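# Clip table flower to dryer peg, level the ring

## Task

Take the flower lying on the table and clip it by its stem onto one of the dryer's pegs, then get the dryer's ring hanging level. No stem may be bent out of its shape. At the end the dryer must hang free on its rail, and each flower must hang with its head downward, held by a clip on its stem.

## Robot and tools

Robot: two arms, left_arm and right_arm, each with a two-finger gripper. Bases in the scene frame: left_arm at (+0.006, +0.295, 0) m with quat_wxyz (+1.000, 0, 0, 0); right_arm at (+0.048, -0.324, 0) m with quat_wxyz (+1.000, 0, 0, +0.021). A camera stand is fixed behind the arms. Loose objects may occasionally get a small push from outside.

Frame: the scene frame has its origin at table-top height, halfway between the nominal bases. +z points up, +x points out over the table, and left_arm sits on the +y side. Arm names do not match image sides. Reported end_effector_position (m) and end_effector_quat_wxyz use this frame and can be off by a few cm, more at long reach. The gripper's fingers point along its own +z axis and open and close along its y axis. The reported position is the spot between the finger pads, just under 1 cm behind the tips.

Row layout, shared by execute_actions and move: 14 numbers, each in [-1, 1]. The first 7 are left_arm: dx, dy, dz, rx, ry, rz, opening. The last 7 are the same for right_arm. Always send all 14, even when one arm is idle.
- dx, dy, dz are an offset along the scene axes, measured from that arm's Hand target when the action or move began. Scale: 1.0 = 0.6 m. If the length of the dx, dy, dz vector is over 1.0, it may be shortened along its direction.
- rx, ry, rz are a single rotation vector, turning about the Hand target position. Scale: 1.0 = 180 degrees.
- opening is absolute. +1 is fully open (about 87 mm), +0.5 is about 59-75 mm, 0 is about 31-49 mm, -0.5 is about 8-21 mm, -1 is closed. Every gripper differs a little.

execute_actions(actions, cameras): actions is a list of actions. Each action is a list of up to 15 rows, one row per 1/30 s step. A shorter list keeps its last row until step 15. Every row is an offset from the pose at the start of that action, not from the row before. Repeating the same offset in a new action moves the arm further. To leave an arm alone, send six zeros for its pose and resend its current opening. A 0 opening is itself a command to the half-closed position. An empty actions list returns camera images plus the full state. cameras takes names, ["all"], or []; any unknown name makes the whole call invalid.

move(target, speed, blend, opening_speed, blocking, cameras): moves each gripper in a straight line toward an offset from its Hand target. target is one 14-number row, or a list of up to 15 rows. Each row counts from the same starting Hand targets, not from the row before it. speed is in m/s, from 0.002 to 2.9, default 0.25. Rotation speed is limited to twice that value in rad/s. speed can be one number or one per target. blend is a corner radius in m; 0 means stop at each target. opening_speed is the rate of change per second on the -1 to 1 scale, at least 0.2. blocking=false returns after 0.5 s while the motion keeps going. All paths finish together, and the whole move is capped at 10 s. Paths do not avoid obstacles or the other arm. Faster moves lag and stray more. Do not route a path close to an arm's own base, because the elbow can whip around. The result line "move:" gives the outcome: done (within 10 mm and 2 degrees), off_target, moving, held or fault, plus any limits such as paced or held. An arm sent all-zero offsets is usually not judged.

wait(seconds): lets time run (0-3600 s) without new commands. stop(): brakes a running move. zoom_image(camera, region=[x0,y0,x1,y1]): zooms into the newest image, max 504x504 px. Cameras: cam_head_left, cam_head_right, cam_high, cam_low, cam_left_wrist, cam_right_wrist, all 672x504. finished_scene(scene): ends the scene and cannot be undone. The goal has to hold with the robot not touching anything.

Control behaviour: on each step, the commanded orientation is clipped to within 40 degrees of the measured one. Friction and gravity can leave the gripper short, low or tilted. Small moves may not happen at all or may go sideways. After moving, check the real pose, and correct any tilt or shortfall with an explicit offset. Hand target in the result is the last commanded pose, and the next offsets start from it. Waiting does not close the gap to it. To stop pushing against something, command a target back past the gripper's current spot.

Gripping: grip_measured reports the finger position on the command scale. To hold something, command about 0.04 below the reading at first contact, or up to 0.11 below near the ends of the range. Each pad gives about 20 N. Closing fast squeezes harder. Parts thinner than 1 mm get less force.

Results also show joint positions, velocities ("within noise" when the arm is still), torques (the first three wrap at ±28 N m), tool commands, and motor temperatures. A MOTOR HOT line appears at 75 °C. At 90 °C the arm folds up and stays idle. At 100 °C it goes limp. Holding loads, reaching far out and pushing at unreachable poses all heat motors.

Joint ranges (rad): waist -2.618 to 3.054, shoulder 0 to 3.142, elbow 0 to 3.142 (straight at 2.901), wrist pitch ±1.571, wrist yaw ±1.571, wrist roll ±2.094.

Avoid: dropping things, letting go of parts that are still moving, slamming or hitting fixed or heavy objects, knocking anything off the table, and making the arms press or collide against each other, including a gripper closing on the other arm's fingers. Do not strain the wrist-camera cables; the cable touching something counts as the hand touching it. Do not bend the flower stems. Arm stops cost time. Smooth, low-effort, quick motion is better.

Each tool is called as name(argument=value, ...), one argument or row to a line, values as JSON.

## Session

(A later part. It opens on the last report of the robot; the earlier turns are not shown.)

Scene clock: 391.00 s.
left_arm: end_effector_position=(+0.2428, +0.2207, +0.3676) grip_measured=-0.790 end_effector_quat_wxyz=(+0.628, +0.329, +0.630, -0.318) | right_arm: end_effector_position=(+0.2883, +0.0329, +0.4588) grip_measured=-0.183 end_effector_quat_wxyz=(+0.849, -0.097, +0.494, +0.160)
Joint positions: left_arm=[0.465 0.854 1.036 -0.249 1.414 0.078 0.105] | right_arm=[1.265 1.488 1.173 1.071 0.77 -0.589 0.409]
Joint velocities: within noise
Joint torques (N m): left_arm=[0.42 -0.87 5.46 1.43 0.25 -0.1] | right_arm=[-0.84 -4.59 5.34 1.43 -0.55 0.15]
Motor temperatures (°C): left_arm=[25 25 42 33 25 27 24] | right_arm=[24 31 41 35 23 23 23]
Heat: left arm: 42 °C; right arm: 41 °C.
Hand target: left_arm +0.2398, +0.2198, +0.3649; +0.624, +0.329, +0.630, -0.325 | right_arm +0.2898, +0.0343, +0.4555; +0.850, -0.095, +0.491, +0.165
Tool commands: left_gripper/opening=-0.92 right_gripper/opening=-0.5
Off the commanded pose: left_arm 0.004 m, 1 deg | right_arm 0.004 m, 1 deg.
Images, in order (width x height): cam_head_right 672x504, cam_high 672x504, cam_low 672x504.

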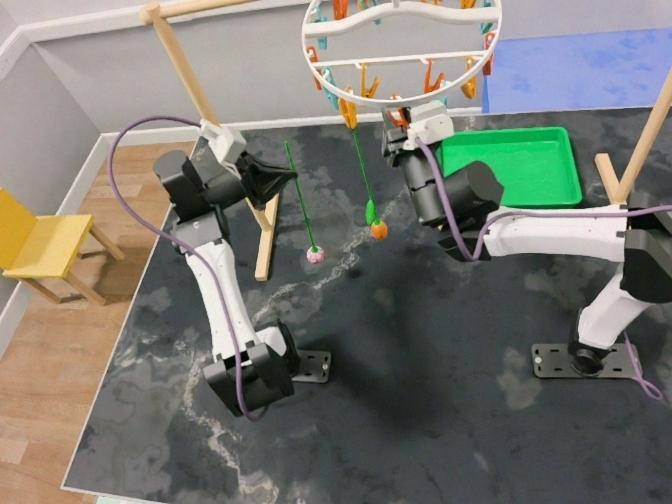

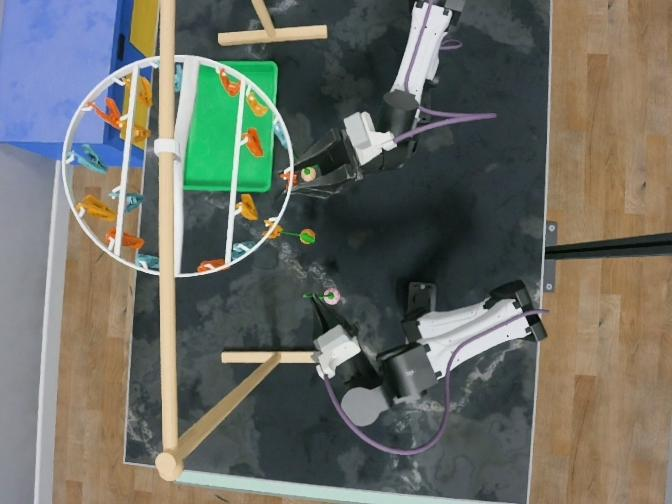

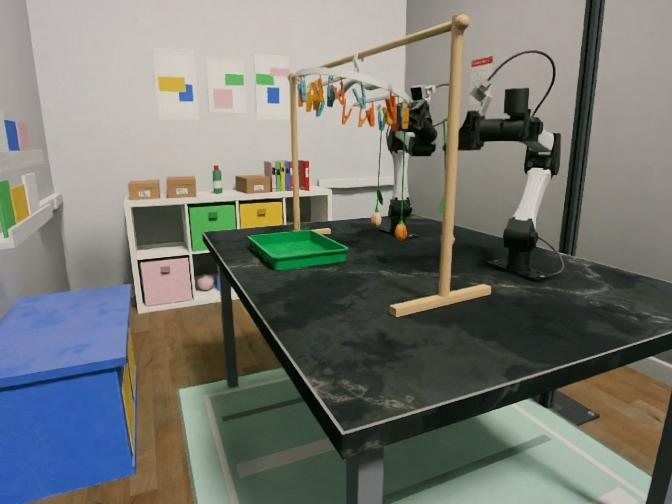

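execute_actions(
  actions=[],
  cameras=["cam_right_wrist"],
)

zoom_image(
  camera="cam_right_wrist",
  region=[320, 380, 410, 480],
)

Scene clock: 439.80 s.
left_arm: end_effector_position=(+0.2428, +0.2207, +0.3676) grip_measured=-0.790 end_effector_quat_wxyz=(+0.628, +0.329, +0.630, -0.318) | right_arm: end_effector_position=(+0.2883, +0.0329, +0.4588) grip_measured=-0.183 end_effector_quat_wxyz=(+0.849, -0.097, +0.494, +0.160)
Joint positions: left_arm=[0.465 0.854 1.036 -0.249 1.414 0.078 0.105] | right_arm=[1.265 1.488 1.173 1.071 0.77 -0.589 0.409]
Joint velocities: within noise
Joint torques (N m): left_arm=[0.21 -0.87 5.49 1.4 0.18 -0.11] | right_arm=[-0.84 -4.59 5.35 1.43 -0.55 0.15]
Motor temperatures (°C): left_arm=[25 25 42 33 25 27 24] | right_arm=[24 31 40 35 23 23 24]
Heat: left arm: 42 °C; right arm: 40 °C.
Hand target: left_arm +0.2398, +0.2198, +0.3649; +0.624, +0.329, +0.630, -0.325 | right_arm +0.2898, +0.0343, +0.4555; +0.850, -0.095, +0.491, +0.165
Tool commands: left_gripper/opening=-0.92 right_gripper/opening=-0.5
Off the commanded pose: left_arm 0.004 m, 1 deg | right_arm 0.004 m, 1 deg.
Images, in order (width x height): cam_right_wrist 672x504.

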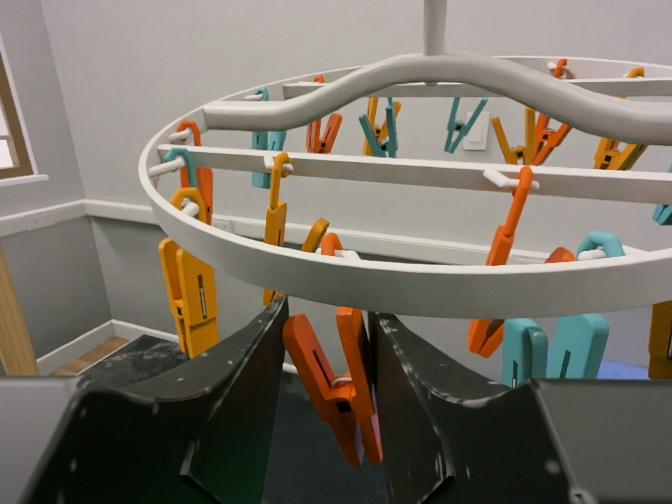

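Scaled by 5.040 from the camera's image (finer frame: 960x720).

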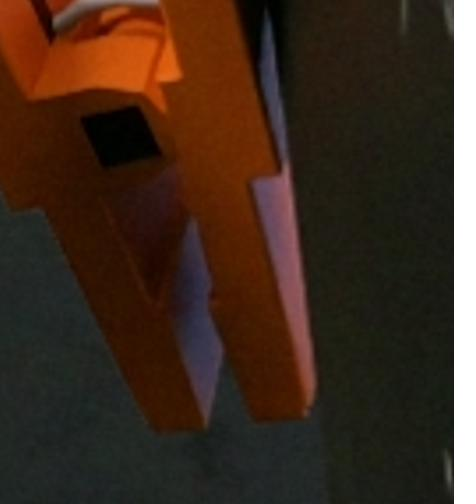

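move(
  target=[
    [0,0,0,0,0,0,-0.92,0,0,0,0,0,0,0.1],
    [0,0,0,0,0,0,-0.92,0.0,-0.0100,0,0,0,0,0.1],
    [0,0,0,0,0,0,-0.92,0.0,-0.0100,0,0,0,0,-0.6],
  ],
  speed=0.05,
  cameras=["cam_right_wrist"],
)

zoom_image(
  camera="cam_right_wrist",
  region=[250, 290, 430, 500],
)

Scene clock: 484.13 s.
left_arm: end_effector_position=(+0.2428, +0.2207, +0.3676) grip_measured=-0.790 end_effector_quat_wxyz=(+0.628, +0.329, +0.630, -0.318) | right_arm: end_effector_position=(+0.2912, +0.0331, +0.4514) grip_measured=-0.359 end_effector_quat_wxyz=(+0.848, -0.102, +0.497, +0.155)
Joint positions: left_arm=[0.465 0.854 1.036 -0.249 1.414 0.078 0.105] | right_arm=[1.257 1.489 1.154 1.075 0.766 -0.585 0.32]
Joint torques (N m): left_arm=[0.42 -0.87 5.64 1.38 0.24 -0.09] | right_arm=[-0.54 -6.48 5.27 1.36 -0.53 0.17]
Heat: left arm: 41 °C; right arm: 39 °C.
Hand target: left_arm +0.2398, +0.2198, +0.3649; +0.624, +0.329, +0.630, -0.325 | right_arm +0.2897, +0.0282, +0.4557; +0.850, -0.095, +0.491, +0.165
Off the commanded pose: left_arm 0.004 m, 1 deg | right_arm 0.006 m, 1 deg.
move: done

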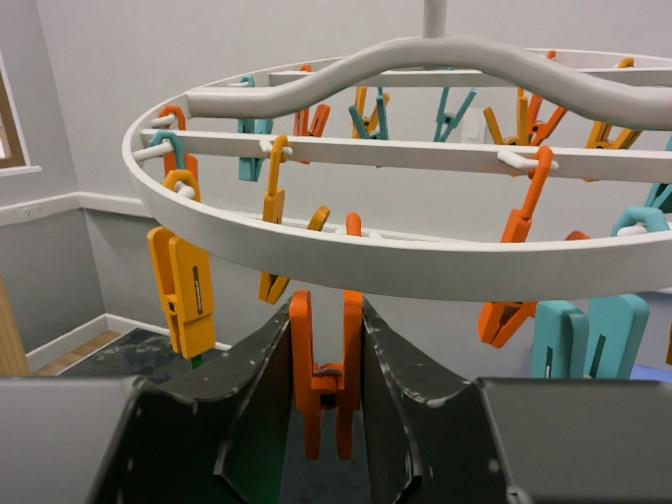

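Scaled by 2.400 from the camera's image (finer frame: 960x720).

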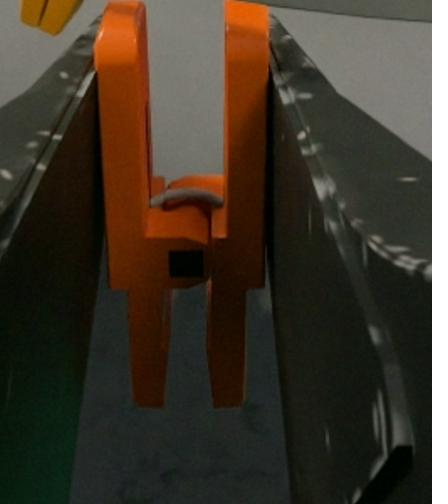

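move(
  target=[
    [0.0087,-0.1497,-0.0915,0,0,0,-0.92,0,0,0,0,0,0,-0.6],
    [0.0,-0.3163,-0.1115,0,0,0,-0.92,0,0,0,0,0,0,-0.6],
    [0.0053,-0.3163,-0.1115,-0.0058,-0.0692,-0.0242,-0.92,0,0,0,0,0,0,-0.6],
    [0.0753,-0.3438,-0.1115,-0.0058,-0.0692,-0.0242,-0.92,0,0,0,0,0,0,-0.6],
  ],
  speed=[0.15,0.1,0.1,0.06],
  blend=[0.02,0.005,0.005,0],
  cameras=["cam_left_wrist","cam_right_wrist","cam_high"],
)

zoom_image(
  camera="cam_high",
  region=[240, 130, 400, 270],
)

Scene clock: 687.27 s.
left_arm: end_effector_position=(+0.2819, +0.0156, +0.2872) grip_measured=-0.790 end_effector_quat_wxyz=(+0.671, +0.375, +0.555, -0.317) | right_arm: end_effector_position=(+0.2912, +0.0331, +0.4514) grip_measured=-0.359 end_effector_quat_wxyz=(+0.848, -0.102, +0.497, +0.155)
Joint positions: left_arm=[-0.624 1.097 0.671 0.537 0.409 0.108 0.105] | right_arm=[1.257 1.489 1.154 1.075 0.766 -0.585 0.32]
Joint torques (N m): left_arm=[0.32 -1.99 10.21 1.91 0.11 0.04] | right_arm=[-0.58 -6.54 5.35 1.36 -0.53 0.17]
Heat: left arm: 41 °C; right arm: 36 °C.
Hand target: left_arm +0.2850, +0.0136, +0.2979; +0.679, +0.380, +0.542, -0.316 | right_arm +0.2897, +0.0282, +0.4557; +0.850, -0.095, +0.491, +0.165
Off the commanded pose: left_arm 0.011 m, 2 deg | right_arm 0.007 m, 2 deg.
move: off_target (left_arm)
Images, in order (width x height): cam_high 672x504, cam_left_wrist 672x504, cam_right_wrist 672x504.

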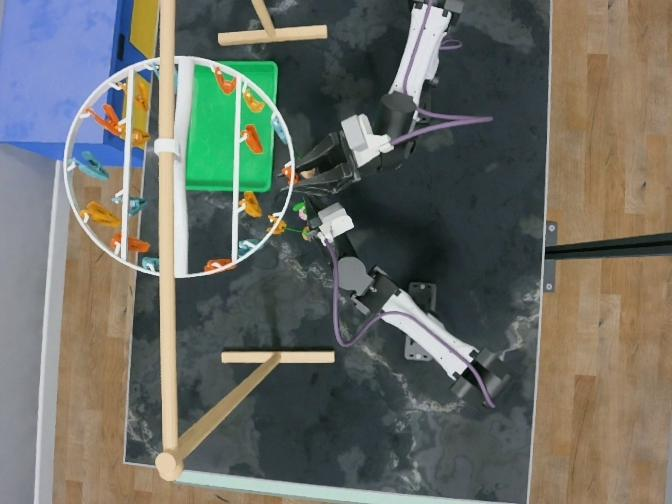

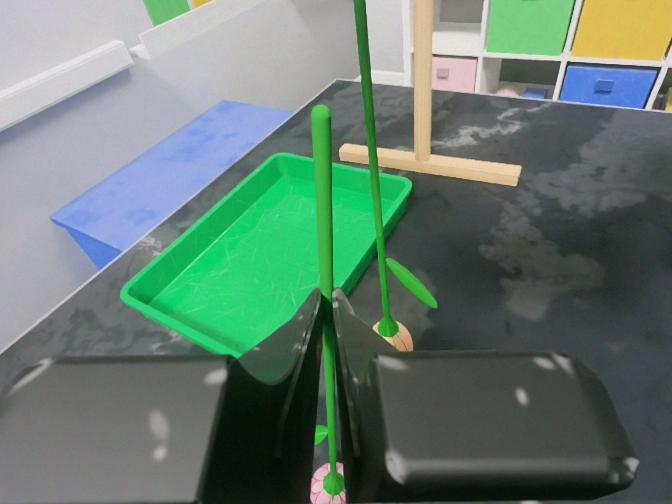

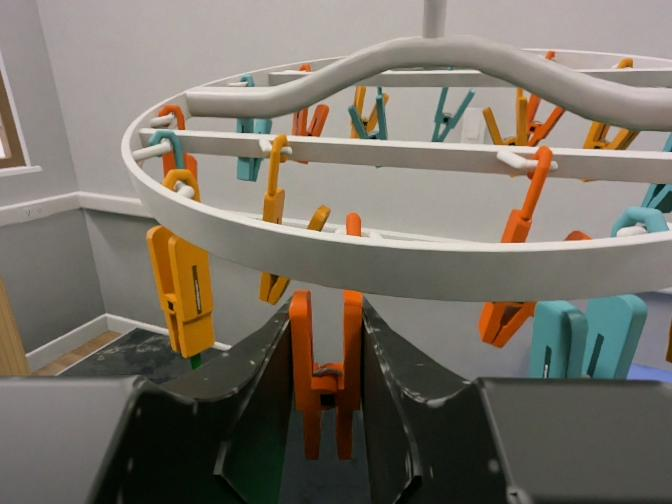

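Scaled by 3.150 from the camera's image (finer frame: 960x720).

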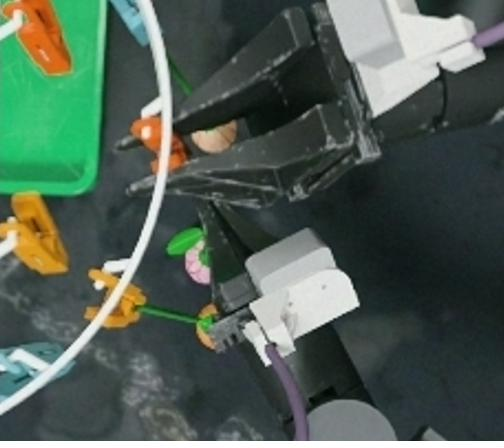

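move(
  target=[0.022, -0.003, 0.006, 0, 0, 0, -0.92, 0, 0, 0, 0, 0, 0, -0.6],
  speed=0.05,
  cameras=["cam_left_wrist", "cam_right_wrist", "cam_high"],
)

Scene clock: 717.03 s.
left_arm: end_effector_position=(+0.2950, +0.0138, +0.2913) grip_measured=-0.790 end_effector_quat_wxyz=(+0.672, +0.376, +0.554, -0.316) | right_arm: end_effector_position=(+0.2912, +0.0331, +0.4514) grip_measured=-0.359 end_effector_quat_wxyz=(+0.848, -0.102, +0.497, +0.155)
Joint positions: left_arm=[-0.598 1.148 0.714 0.548 0.435 0.108 0.105] | right_arm=[1.257 1.489 1.154 1.075 0.766 -0.585 0.32]
Joint torques (N m): left_arm=[0.24 -2.14 10.18 1.91 0.14 -0.01] | right_arm=[-0.58 -6.54 5.37 1.36 -0.53 0.17]
Heat: left arm: 44 °C; right arm: 36 °C.
Hand target: left_arm +0.2982, +0.0118, +0.3015; +0.679, +0.380, +0.543, -0.316 | right_arm +0.2897, +0.0282, +0.4557; +0.850, -0.095, +0.491, +0.165
Off the commanded pose: left_arm 0.011 m, 2 deg | right_arm 0.007 m, 2 deg.
move: off_target (left_arm)
Images, in order (width x height): cam_high 672x504, cam_left_wrist 672x504, cam_right_wrist 672x504.

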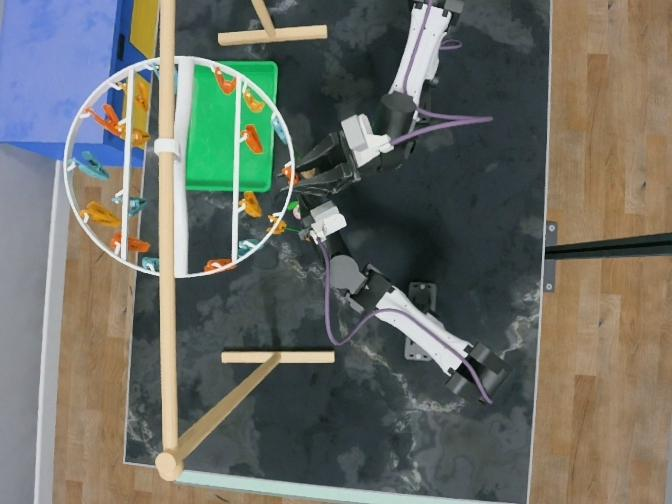

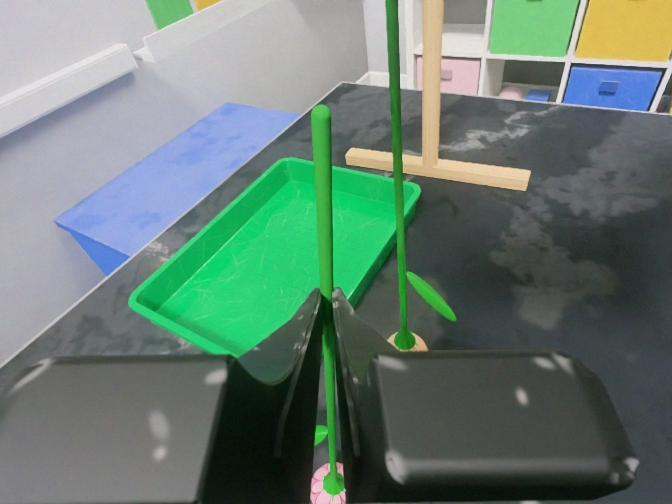

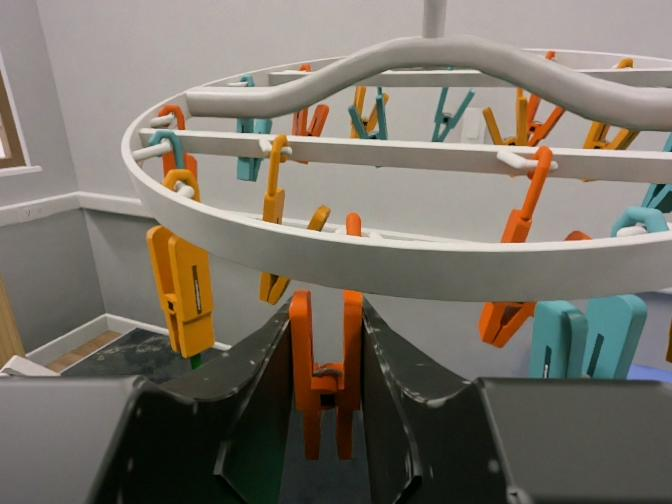

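move(
  target=[0.0, 0.0, 0.043, 0, 0, 0, -0.92, 0, 0, 0, 0, 0, 0, -0.6],
  speed=0.05,
  cameras=["cam_left_wrist", "cam_right_wrist"],
)

zoom_image(
  camera="cam_right_wrist",
  region=[270, 344, 430, 504],
)

Scene clock: 731.97 s.
left_arm: end_effector_position=(+0.2978, +0.0117, +0.3157) grip_measured=-0.790 end_effector_quat_wxyz=(+0.673, +0.376, +0.553, -0.316) | right_arm: end_effector_position=(+0.2912, +0.0331, +0.4514) grip_measured=-0.359 end_effector_quat_wxyz=(+0.848, -0.102, +0.497, +0.155)
Joint positions: left_arm=[-0.598 1.148 0.808 0.457 0.436 0.108 0.105] | right_arm=[1.257 1.489 1.154 1.075 0.766 -0.585 0.32]
Joint torques (N m): left_arm=[0.57 -3.62 10.3 1.77 0.1 0.11] | right_arm=[-0.59 -6.54 5.37 1.36 -0.54 0.17]
Motor temperatures (°C): left_arm=[25 25 48 38 25 27 24] | right_arm=[24 34 36 33 23 23 25]
Heat: left arm: 48 °C; right arm: 36 °C.
Hand target: left_arm +0.2982, +0.0118, +0.3273; +0.679, +0.380, +0.543, -0.316 | right_arm +0.2897, +0.0282, +0.4557; +0.850, -0.095, +0.491, +0.165
Off the commanded pose: left_arm 0.012 m, 1 deg | right_arm 0.007 m, 2 deg.
move: off_target (left_arm)

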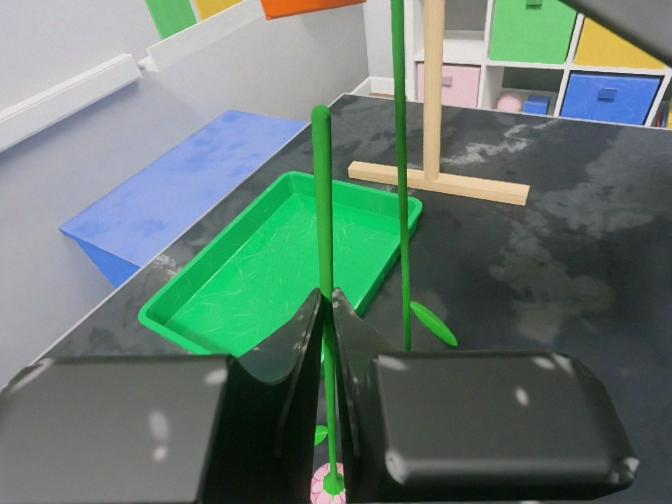

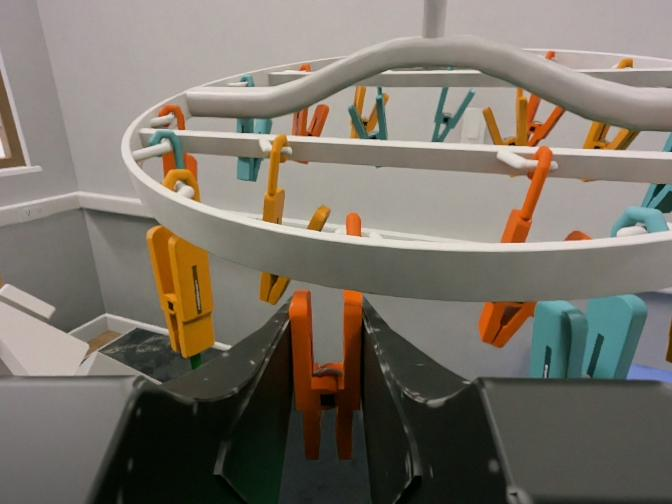

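Scaled by 3.150 from the camera's image (finer frame: 960x720).

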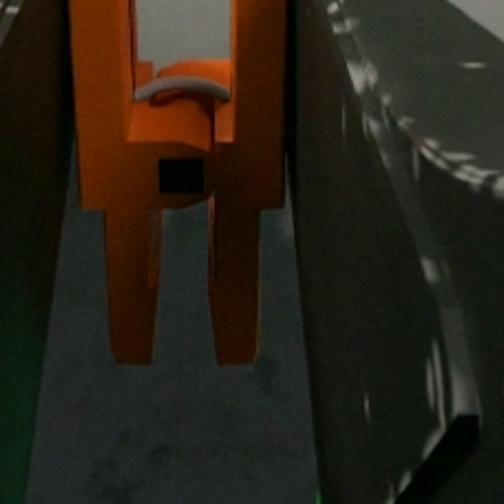

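move(
  target=[0.0, 0.0, 0.018, 0, 0, 0, -0.92, 0, 0, 0, 0, 0, 0, -0.6],
  speed=0.05,
  cameras=["cam_left_wrist", "cam_right_wrist"],
)

zoom_image(
  camera="cam_right_wrist",
  region=[270, 344, 430, 504],
)

Scene clock: 744.37 s.
left_arm: end_effector_position=(+0.2984, +0.0113, +0.3258) grip_measured=-0.790 end_effector_quat_wxyz=(+0.673, +0.376, +0.553, -0.316) | right_arm: end_effector_position=(+0.2912, +0.0331, +0.4514) grip_measured=-0.359 end_effector_quat_wxyz=(+0.848, -0.102, +0.497, +0.155)
Joint positions: left_arm=[-0.598 1.148 0.85 0.413 0.436 0.108 0.105] | right_arm=[1.257 1.489 1.154 1.075 0.766 -0.585 0.32]
Joint torques (N m): left_arm=[0.29 -3.96 10.33 1.76 0.16 0.05] | right_arm=[-0.58 -6.54 5.35 1.36 -0.54 0.17]
Heat: left arm: 49 °C; right arm: 36 °C.
Hand target: left_arm +0.2982, +0.0118, +0.3382; +0.679, +0.380, +0.542, -0.316 | right_arm +0.2897, +0.0282, +0.4557; +0.850, -0.095, +0.491, +0.165
Off the commanded pose: left_arm 0.012 m, 2 deg | right_arm 0.007 m, 2 deg.
move: off_target (left_arm)

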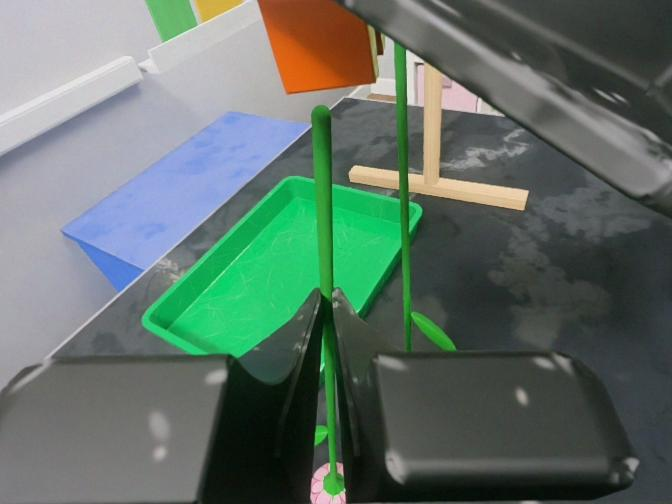

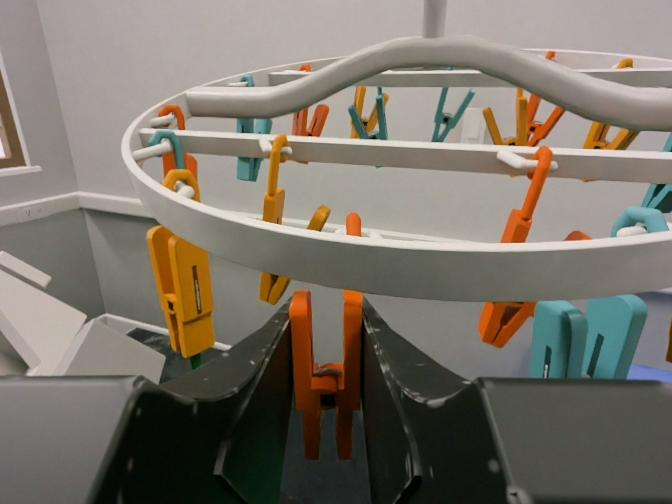

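Scaled by 3.150 from the camera's image (finer frame: 960x720).

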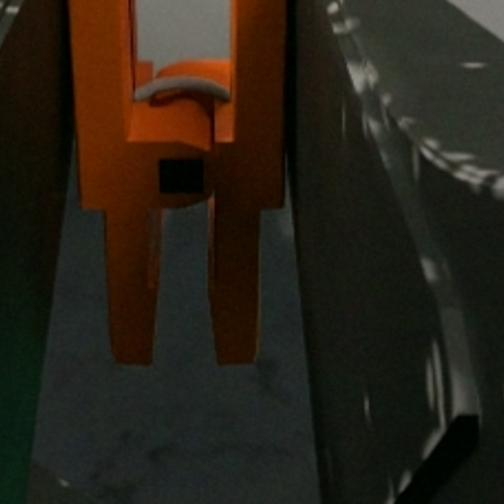

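wait(
  seconds=0.1,
  cameras=["cam_high", "cam_low", "cam_head_left", "cam_head_right"],
)

zoom_image(
  camera="cam_high",
  region=[230, 120, 370, 260],
)

zoom_image(
  camera="cam_low",
  region=[240, 100, 440, 300],
)

Scene clock: 794.17 s.
left_arm: end_effector_position=(+0.2984, +0.0113, +0.3257) grip_measured=-0.790 end_effector_quat_wxyz=(+0.672, +0.376, +0.554, -0.316) | right_arm: end_effector_position=(+0.2912, +0.0331, +0.4514) grip_measured=-0.359 end_effector_quat_wxyz=(+0.848, -0.102, +0.497, +0.155)
Joint positions: left_arm=[-0.598 1.148 0.85 0.413 0.436 0.108 0.105] | right_arm=[1.257 1.489 1.154 1.075 0.766 -0.585 0.32]
Joint torques (N m): left_arm=[0.34 -3.73 10.26 1.68 0.13 0.05] | right_arm=[-0.58 -6.54 5.35 1.36 -0.53 0.17]
Heat: left arm: 50 °C; right arm: 36 °C.
Hand target: left_arm +0.2982, +0.0118, +0.3381; +0.679, +0.380, +0.542, -0.316 | right_arm +0.2897, +0.0282, +0.4557; +0.850, -0.095, +0.491, +0.165
Tool commands: left_gripper/opening=-0.92 right_gripper/opening=-0.6
Off the commanded pose: left_arm 0.012 m, 2 deg | right_arm 0.007 m, 2 deg.
wait: 0.10 s; at rest from the start
Images, in order (width x height): cam_head_left 672x504, cam_head_right 672x504, cam_high 672x504, cam_low 672x504.

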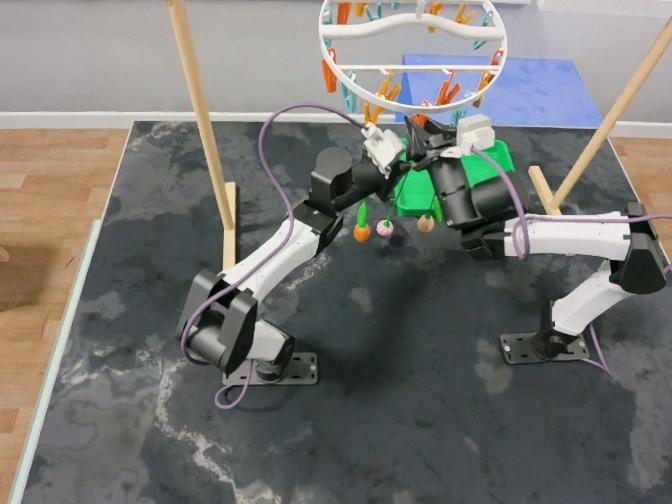

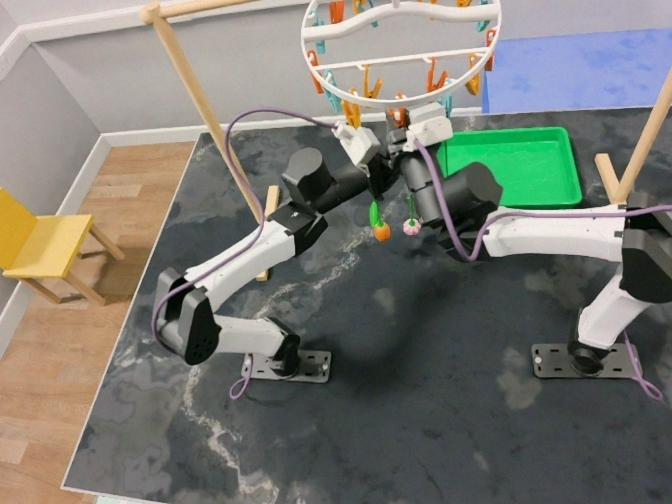

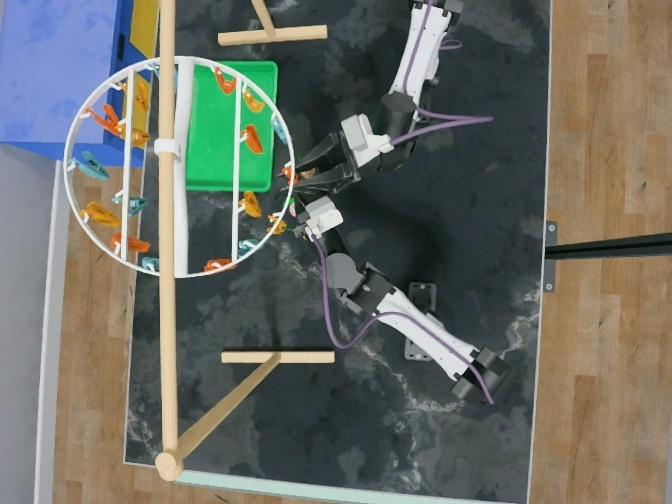

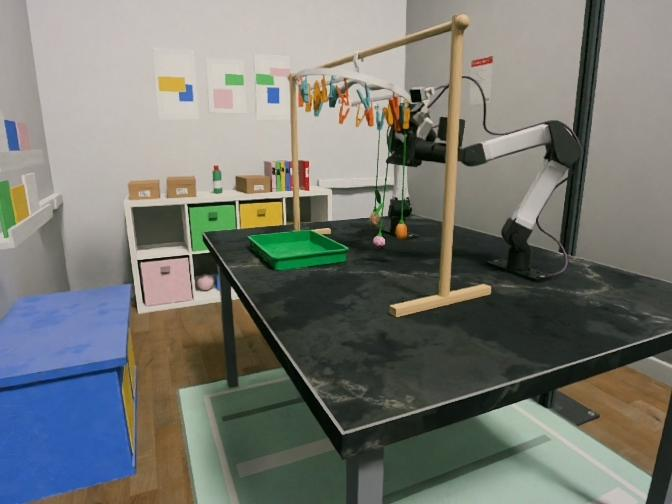

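Scaled by 3.600 from the camera's image (finer frame: 960x720).

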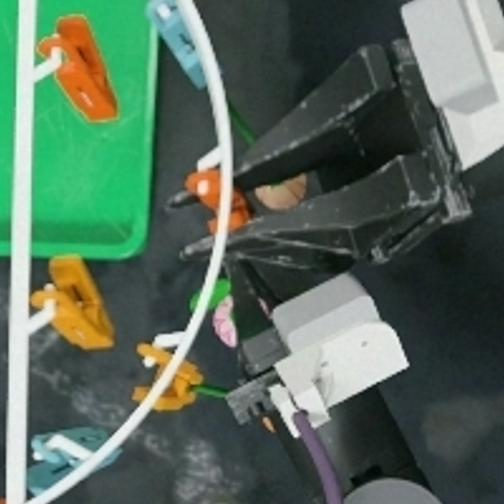

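Scaled by 2.520 from the camera's image (finer frame: 960x720).

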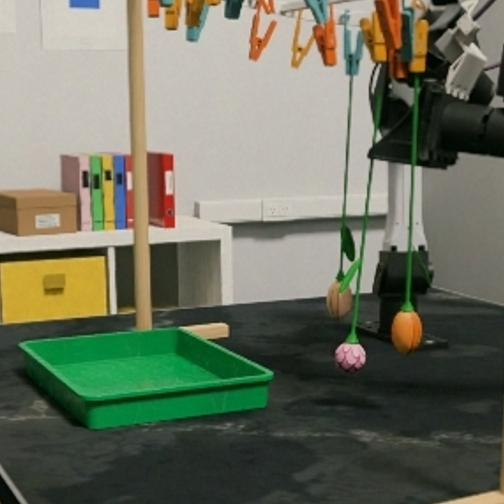

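wait(
  seconds=0.1,
  cameras=["cam_left_wrist", "cam_right_wrist"],
)

zoom_image(
  camera="cam_left_wrist",
  region=[240, 0, 440, 150],
)

Scene clock: 814.97 s.
left_arm: end_effector_position=(+0.2984, +0.0113, +0.3257) grip_measured=-0.790 end_effector_quat_wxyz=(+0.672, +0.376, +0.554, -0.316) | right_arm: end_effector_position=(+0.2912, +0.0331, +0.4514) grip_measured=-0.359 end_effector_quat_wxyz=(+0.848, -0.102, +0.497, +0.155)
Joint positions: left_arm=[-0.598 1.148 0.85 0.413 0.436 0.108 0.105] | right_arm=[1.257 1.489 1.154 1.075 0.766 -0.585 0.32]
Joint torques (N m): left_arm=[0.21 -3.51 10.32 1.71 0.19 0] | right_arm=[-0.58 -6.54 5.35 1.36 -0.53 0.17]
Heat: left arm: 50 °C; right arm: 35 °C.
Hand target: left_arm +0.2982, +0.0118, +0.3382; +0.679, +0.380, +0.542, -0.316 | right_arm +0.2897, +0.0282, +0.4557; +0.850, -0.095, +0.491, +0.165
Tool commands: left_gripper/opening=-0.92 right_gripper/opening=-0.6
Off the commanded pose: left_arm 0.012 m, 2 deg | right_arm 0.007 m, 2 deg.
wait: 0.10 s; at rest from the start

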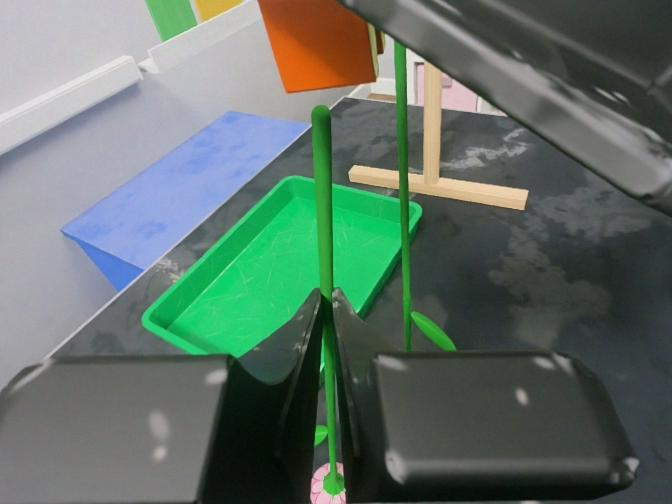

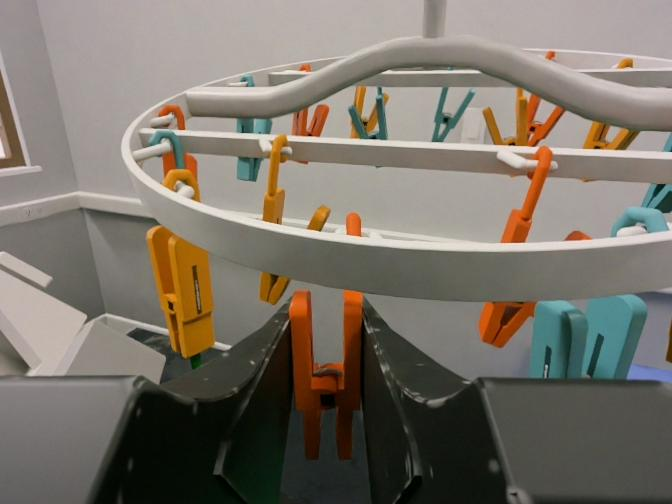

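Scaled by 2.520 from the camera's image (finer frame: 960x720).

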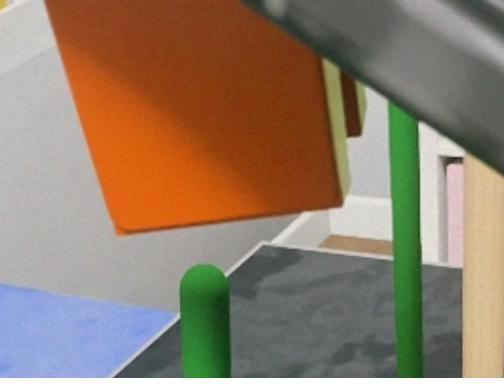

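wait(
  seconds=0.1,
  cameras=["cam_head_left", "cam_head_right", "cam_low"],
)

zoom_image(
  camera="cam_head_left",
  region=[350, 80, 470, 240],
)

zoom_image(
  camera="cam_head_right",
  region=[340, 80, 460, 240],
)

zoom_image(
  camera="cam_low",
  region=[350, 70, 450, 170],
)

Scene clock: 887.37 s.
left_arm: end_effector_position=(+0.2984, +0.0113, +0.3257) grip_measured=-0.790 end_effector_quat_wxyz=(+0.672, +0.376, +0.554, -0.316) | right_arm: end_effector_position=(+0.2912, +0.0331, +0.4514) grip_measured=-0.359 end_effector_quat_wxyz=(+0.848, -0.102, +0.497, +0.155)
Joint positions: left_arm=[-0.598 1.148 0.85 0.413 0.436 0.108 0.105] | right_arm=[1.257 1.489 1.154 1.075 0.766 -0.585 0.32]
Joint torques (N m): left_arm=[0.36 -3.62 10.28 1.71 0.09 0.05] | right_arm=[-0.58 -6.54 5.35 1.36 -0.53 0.17]
Heat: left arm: 52 °C; right arm: 35 °C.
Hand target: left_arm +0.2982, +0.0118, +0.3382; +0.679, +0.380, +0.542, -0.316 | right_arm +0.2897, +0.0282, +0.4557; +0.850, -0.095, +0.491, +0.165
Tool commands: left_gripper/opening=-0.92 right_gripper/opening=-0.6
Off the commanded pose: left_arm 0.012 m, 2 deg | right_arm 0.007 m, 2 deg.
wait: 0.10 s; at rest from the start

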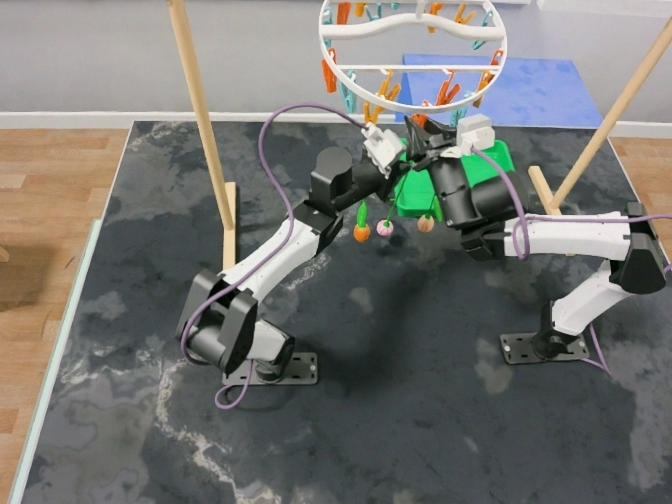

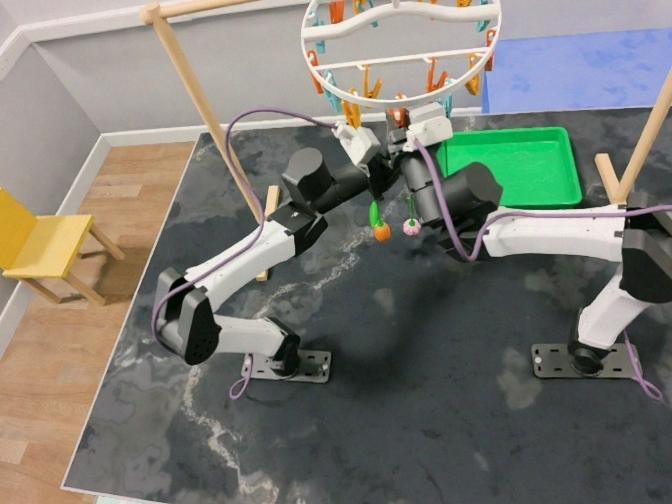

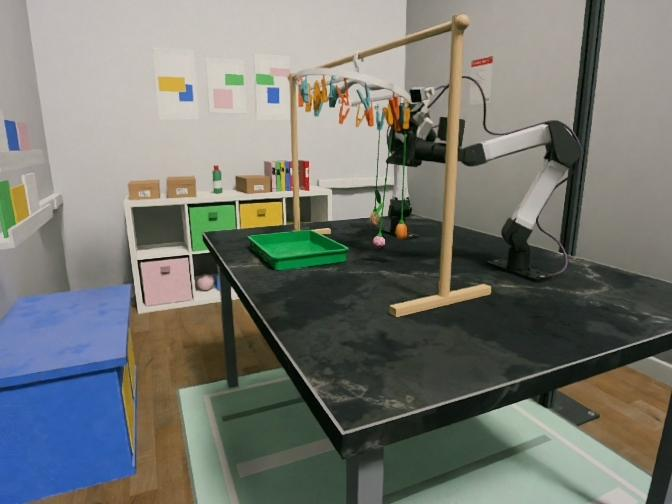

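Scaled by 3.150 from the camera's image (finer frame: 960x720).

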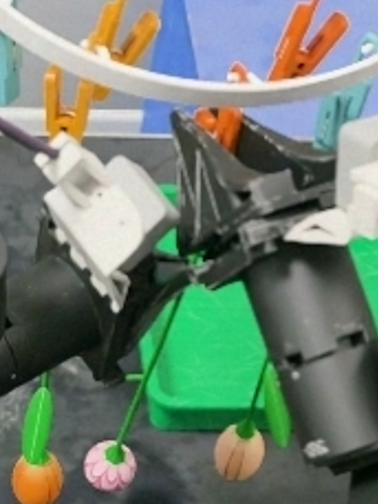

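Scaled by 3.150 from the camera's image (finer frame: 960x720).

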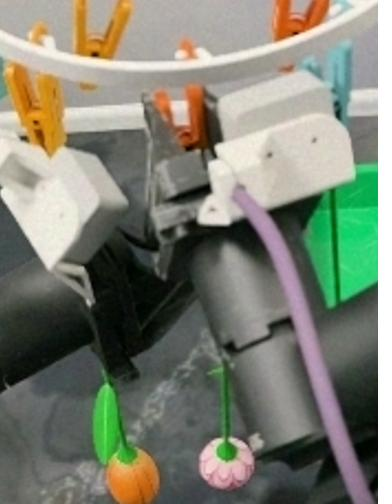

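Scaled by 5.040 from the camera's image (finer frame: 960x720).

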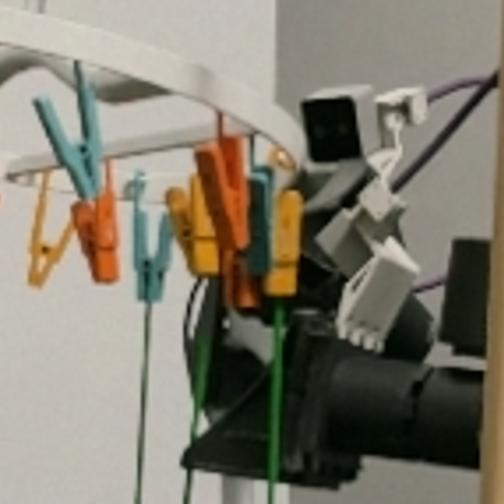

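wait(
  seconds=0.1,
  cameras=["cam_right_wrist"],
)

zoom_image(
  camera="cam_right_wrist",
  region=[120, 200, 280, 400],
)

zoom_image(
  camera="cam_right_wrist",
  region=[450, 120, 672, 400],
)

Scene clock: 912.63 s.
left_arm: end_effector_position=(+0.2984, +0.0113, +0.3257) grip_measured=-0.790 end_effector_quat_wxyz=(+0.672, +0.376, +0.554, -0.316) | right_arm: end_effector_position=(+0.2912, +0.0331, +0.4514) grip_measured=-0.359 end_effector_quat_wxyz=(+0.848, -0.102, +0.497, +0.155)
Joint positions: left_arm=[-0.598 1.148 0.85 0.413 0.436 0.108 0.105] | right_arm=[1.257 1.489 1.154 1.075 0.766 -0.585 0.32]
Joint torques (N m): left_arm=[0.39 -3.73 10.29 1.71 0.11 -0.01] | right_arm=[-0.58 -6.53 5.37 1.36 -0.53 0.17]
Motor temperatures (°C): left_arm=[25 27 53 40 25 27 24] | right_arm=[24 35 35 33 23 23 25]
Heat: left arm: 53 °C; right arm: 35 °C.
Hand target: left_arm +0.2982, +0.0118, +0.3382; +0.679, +0.380, +0.542, -0.316 | right_arm +0.2897, +0.0282, +0.4557; +0.850, -0.095, +0.491, +0.165
Tool commands: left_gripper/opening=-0.92 right_gripper/opening=-0.6
Off the commanded pose: left_arm 0.012 m, 2 deg | right_arm 0.007 m, 2 deg.
wait: 0.10 s; at rest from the start

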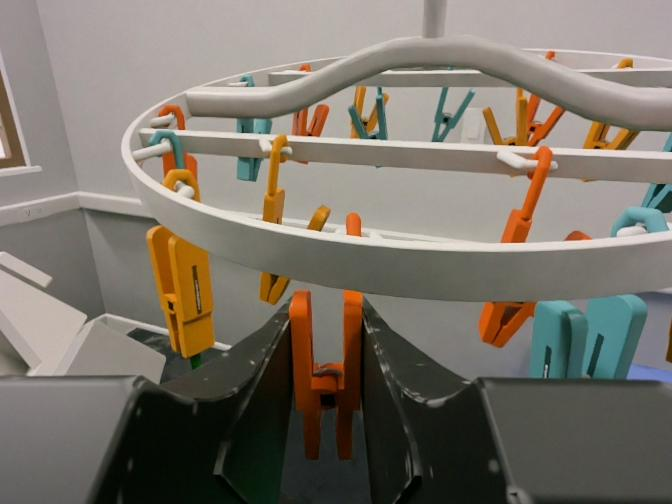

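Scaled by 2.520 from the camera's image (finer frame: 960x720).

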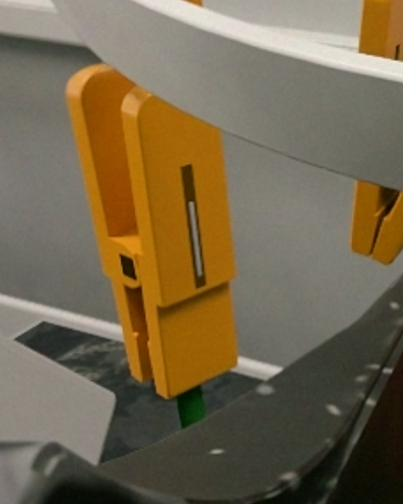

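Scaled by 1.800 from the camera's image (finer frame: 960x720).

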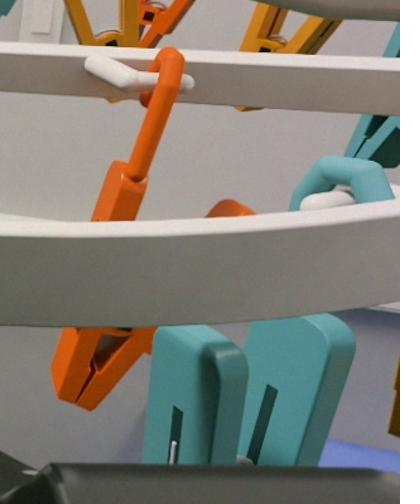

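move(
  target=[-0.0238, 0.0142, 0.0, 0, 0, 0, -0.92, 0, 0, 0, 0, 0, 0, -0.6],
  speed=0.04,
  cameras=["cam_left_wrist", "cam_right_wrist"],
)

zoom_image(
  camera="cam_right_wrist",
  region=[270, 344, 430, 504],
)

zoom_image(
  camera="cam_left_wrist",
  region=[240, 0, 440, 150],
)

Scene clock: 987.13 s.
left_arm: end_effector_position=(+0.2876, +0.0186, +0.3395) grip_measured=-0.790 end_effector_quat_wxyz=(+0.681, +0.375, +0.544, -0.316) | right_arm: end_effector_position=(+0.2912, +0.0331, +0.4514) grip_measured=-0.359 end_effector_quat_wxyz=(+0.848, -0.102, +0.497, +0.155)
Joint positions: left_arm=[-0.598 1.09 0.85 0.379 0.436 0.108 0.105] | right_arm=[1.257 1.489 1.154 1.075 0.766 -0.585 0.32]
Joint torques (N m): left_arm=[-0.14 -4.16 6.82 1.77 0.05 0.08] | right_arm=[-0.58 -6.53 5.35 1.36 -0.53 0.17]
Heat: left arm: 54 °C; right arm: 35 °C.
Hand target: left_arm +0.2840, +0.0203, +0.3381; +0.679, +0.380, +0.543, -0.316 | right_arm +0.2897, +0.0282, +0.4557; +0.850, -0.095, +0.491, +0.165
Off the commanded pose: left_arm 0.004 m, 1 deg | right_arm 0.007 m, 2 deg.
move: done

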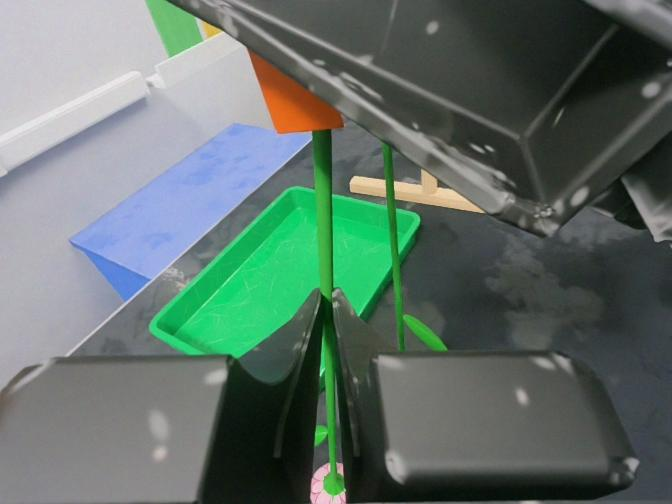

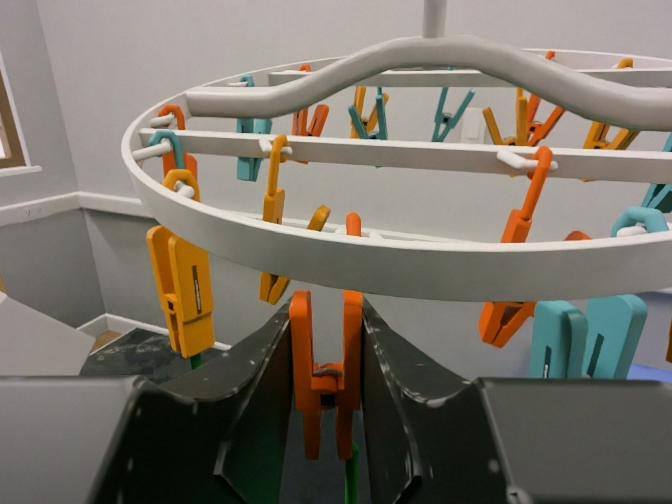

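Scaled by 3.150 from the camera's image (finer frame: 960x720).

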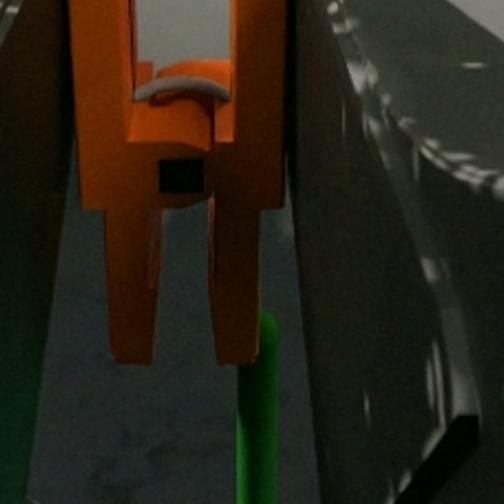

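Scaled by 2.520 from the camera's image (finer frame: 960x720).

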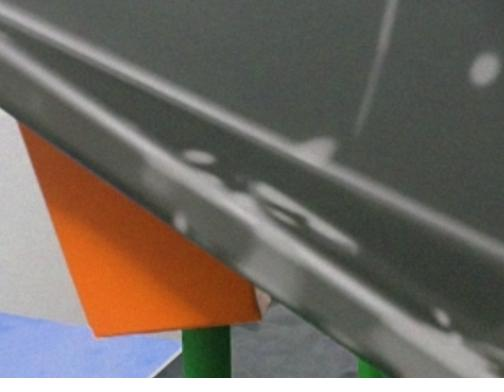

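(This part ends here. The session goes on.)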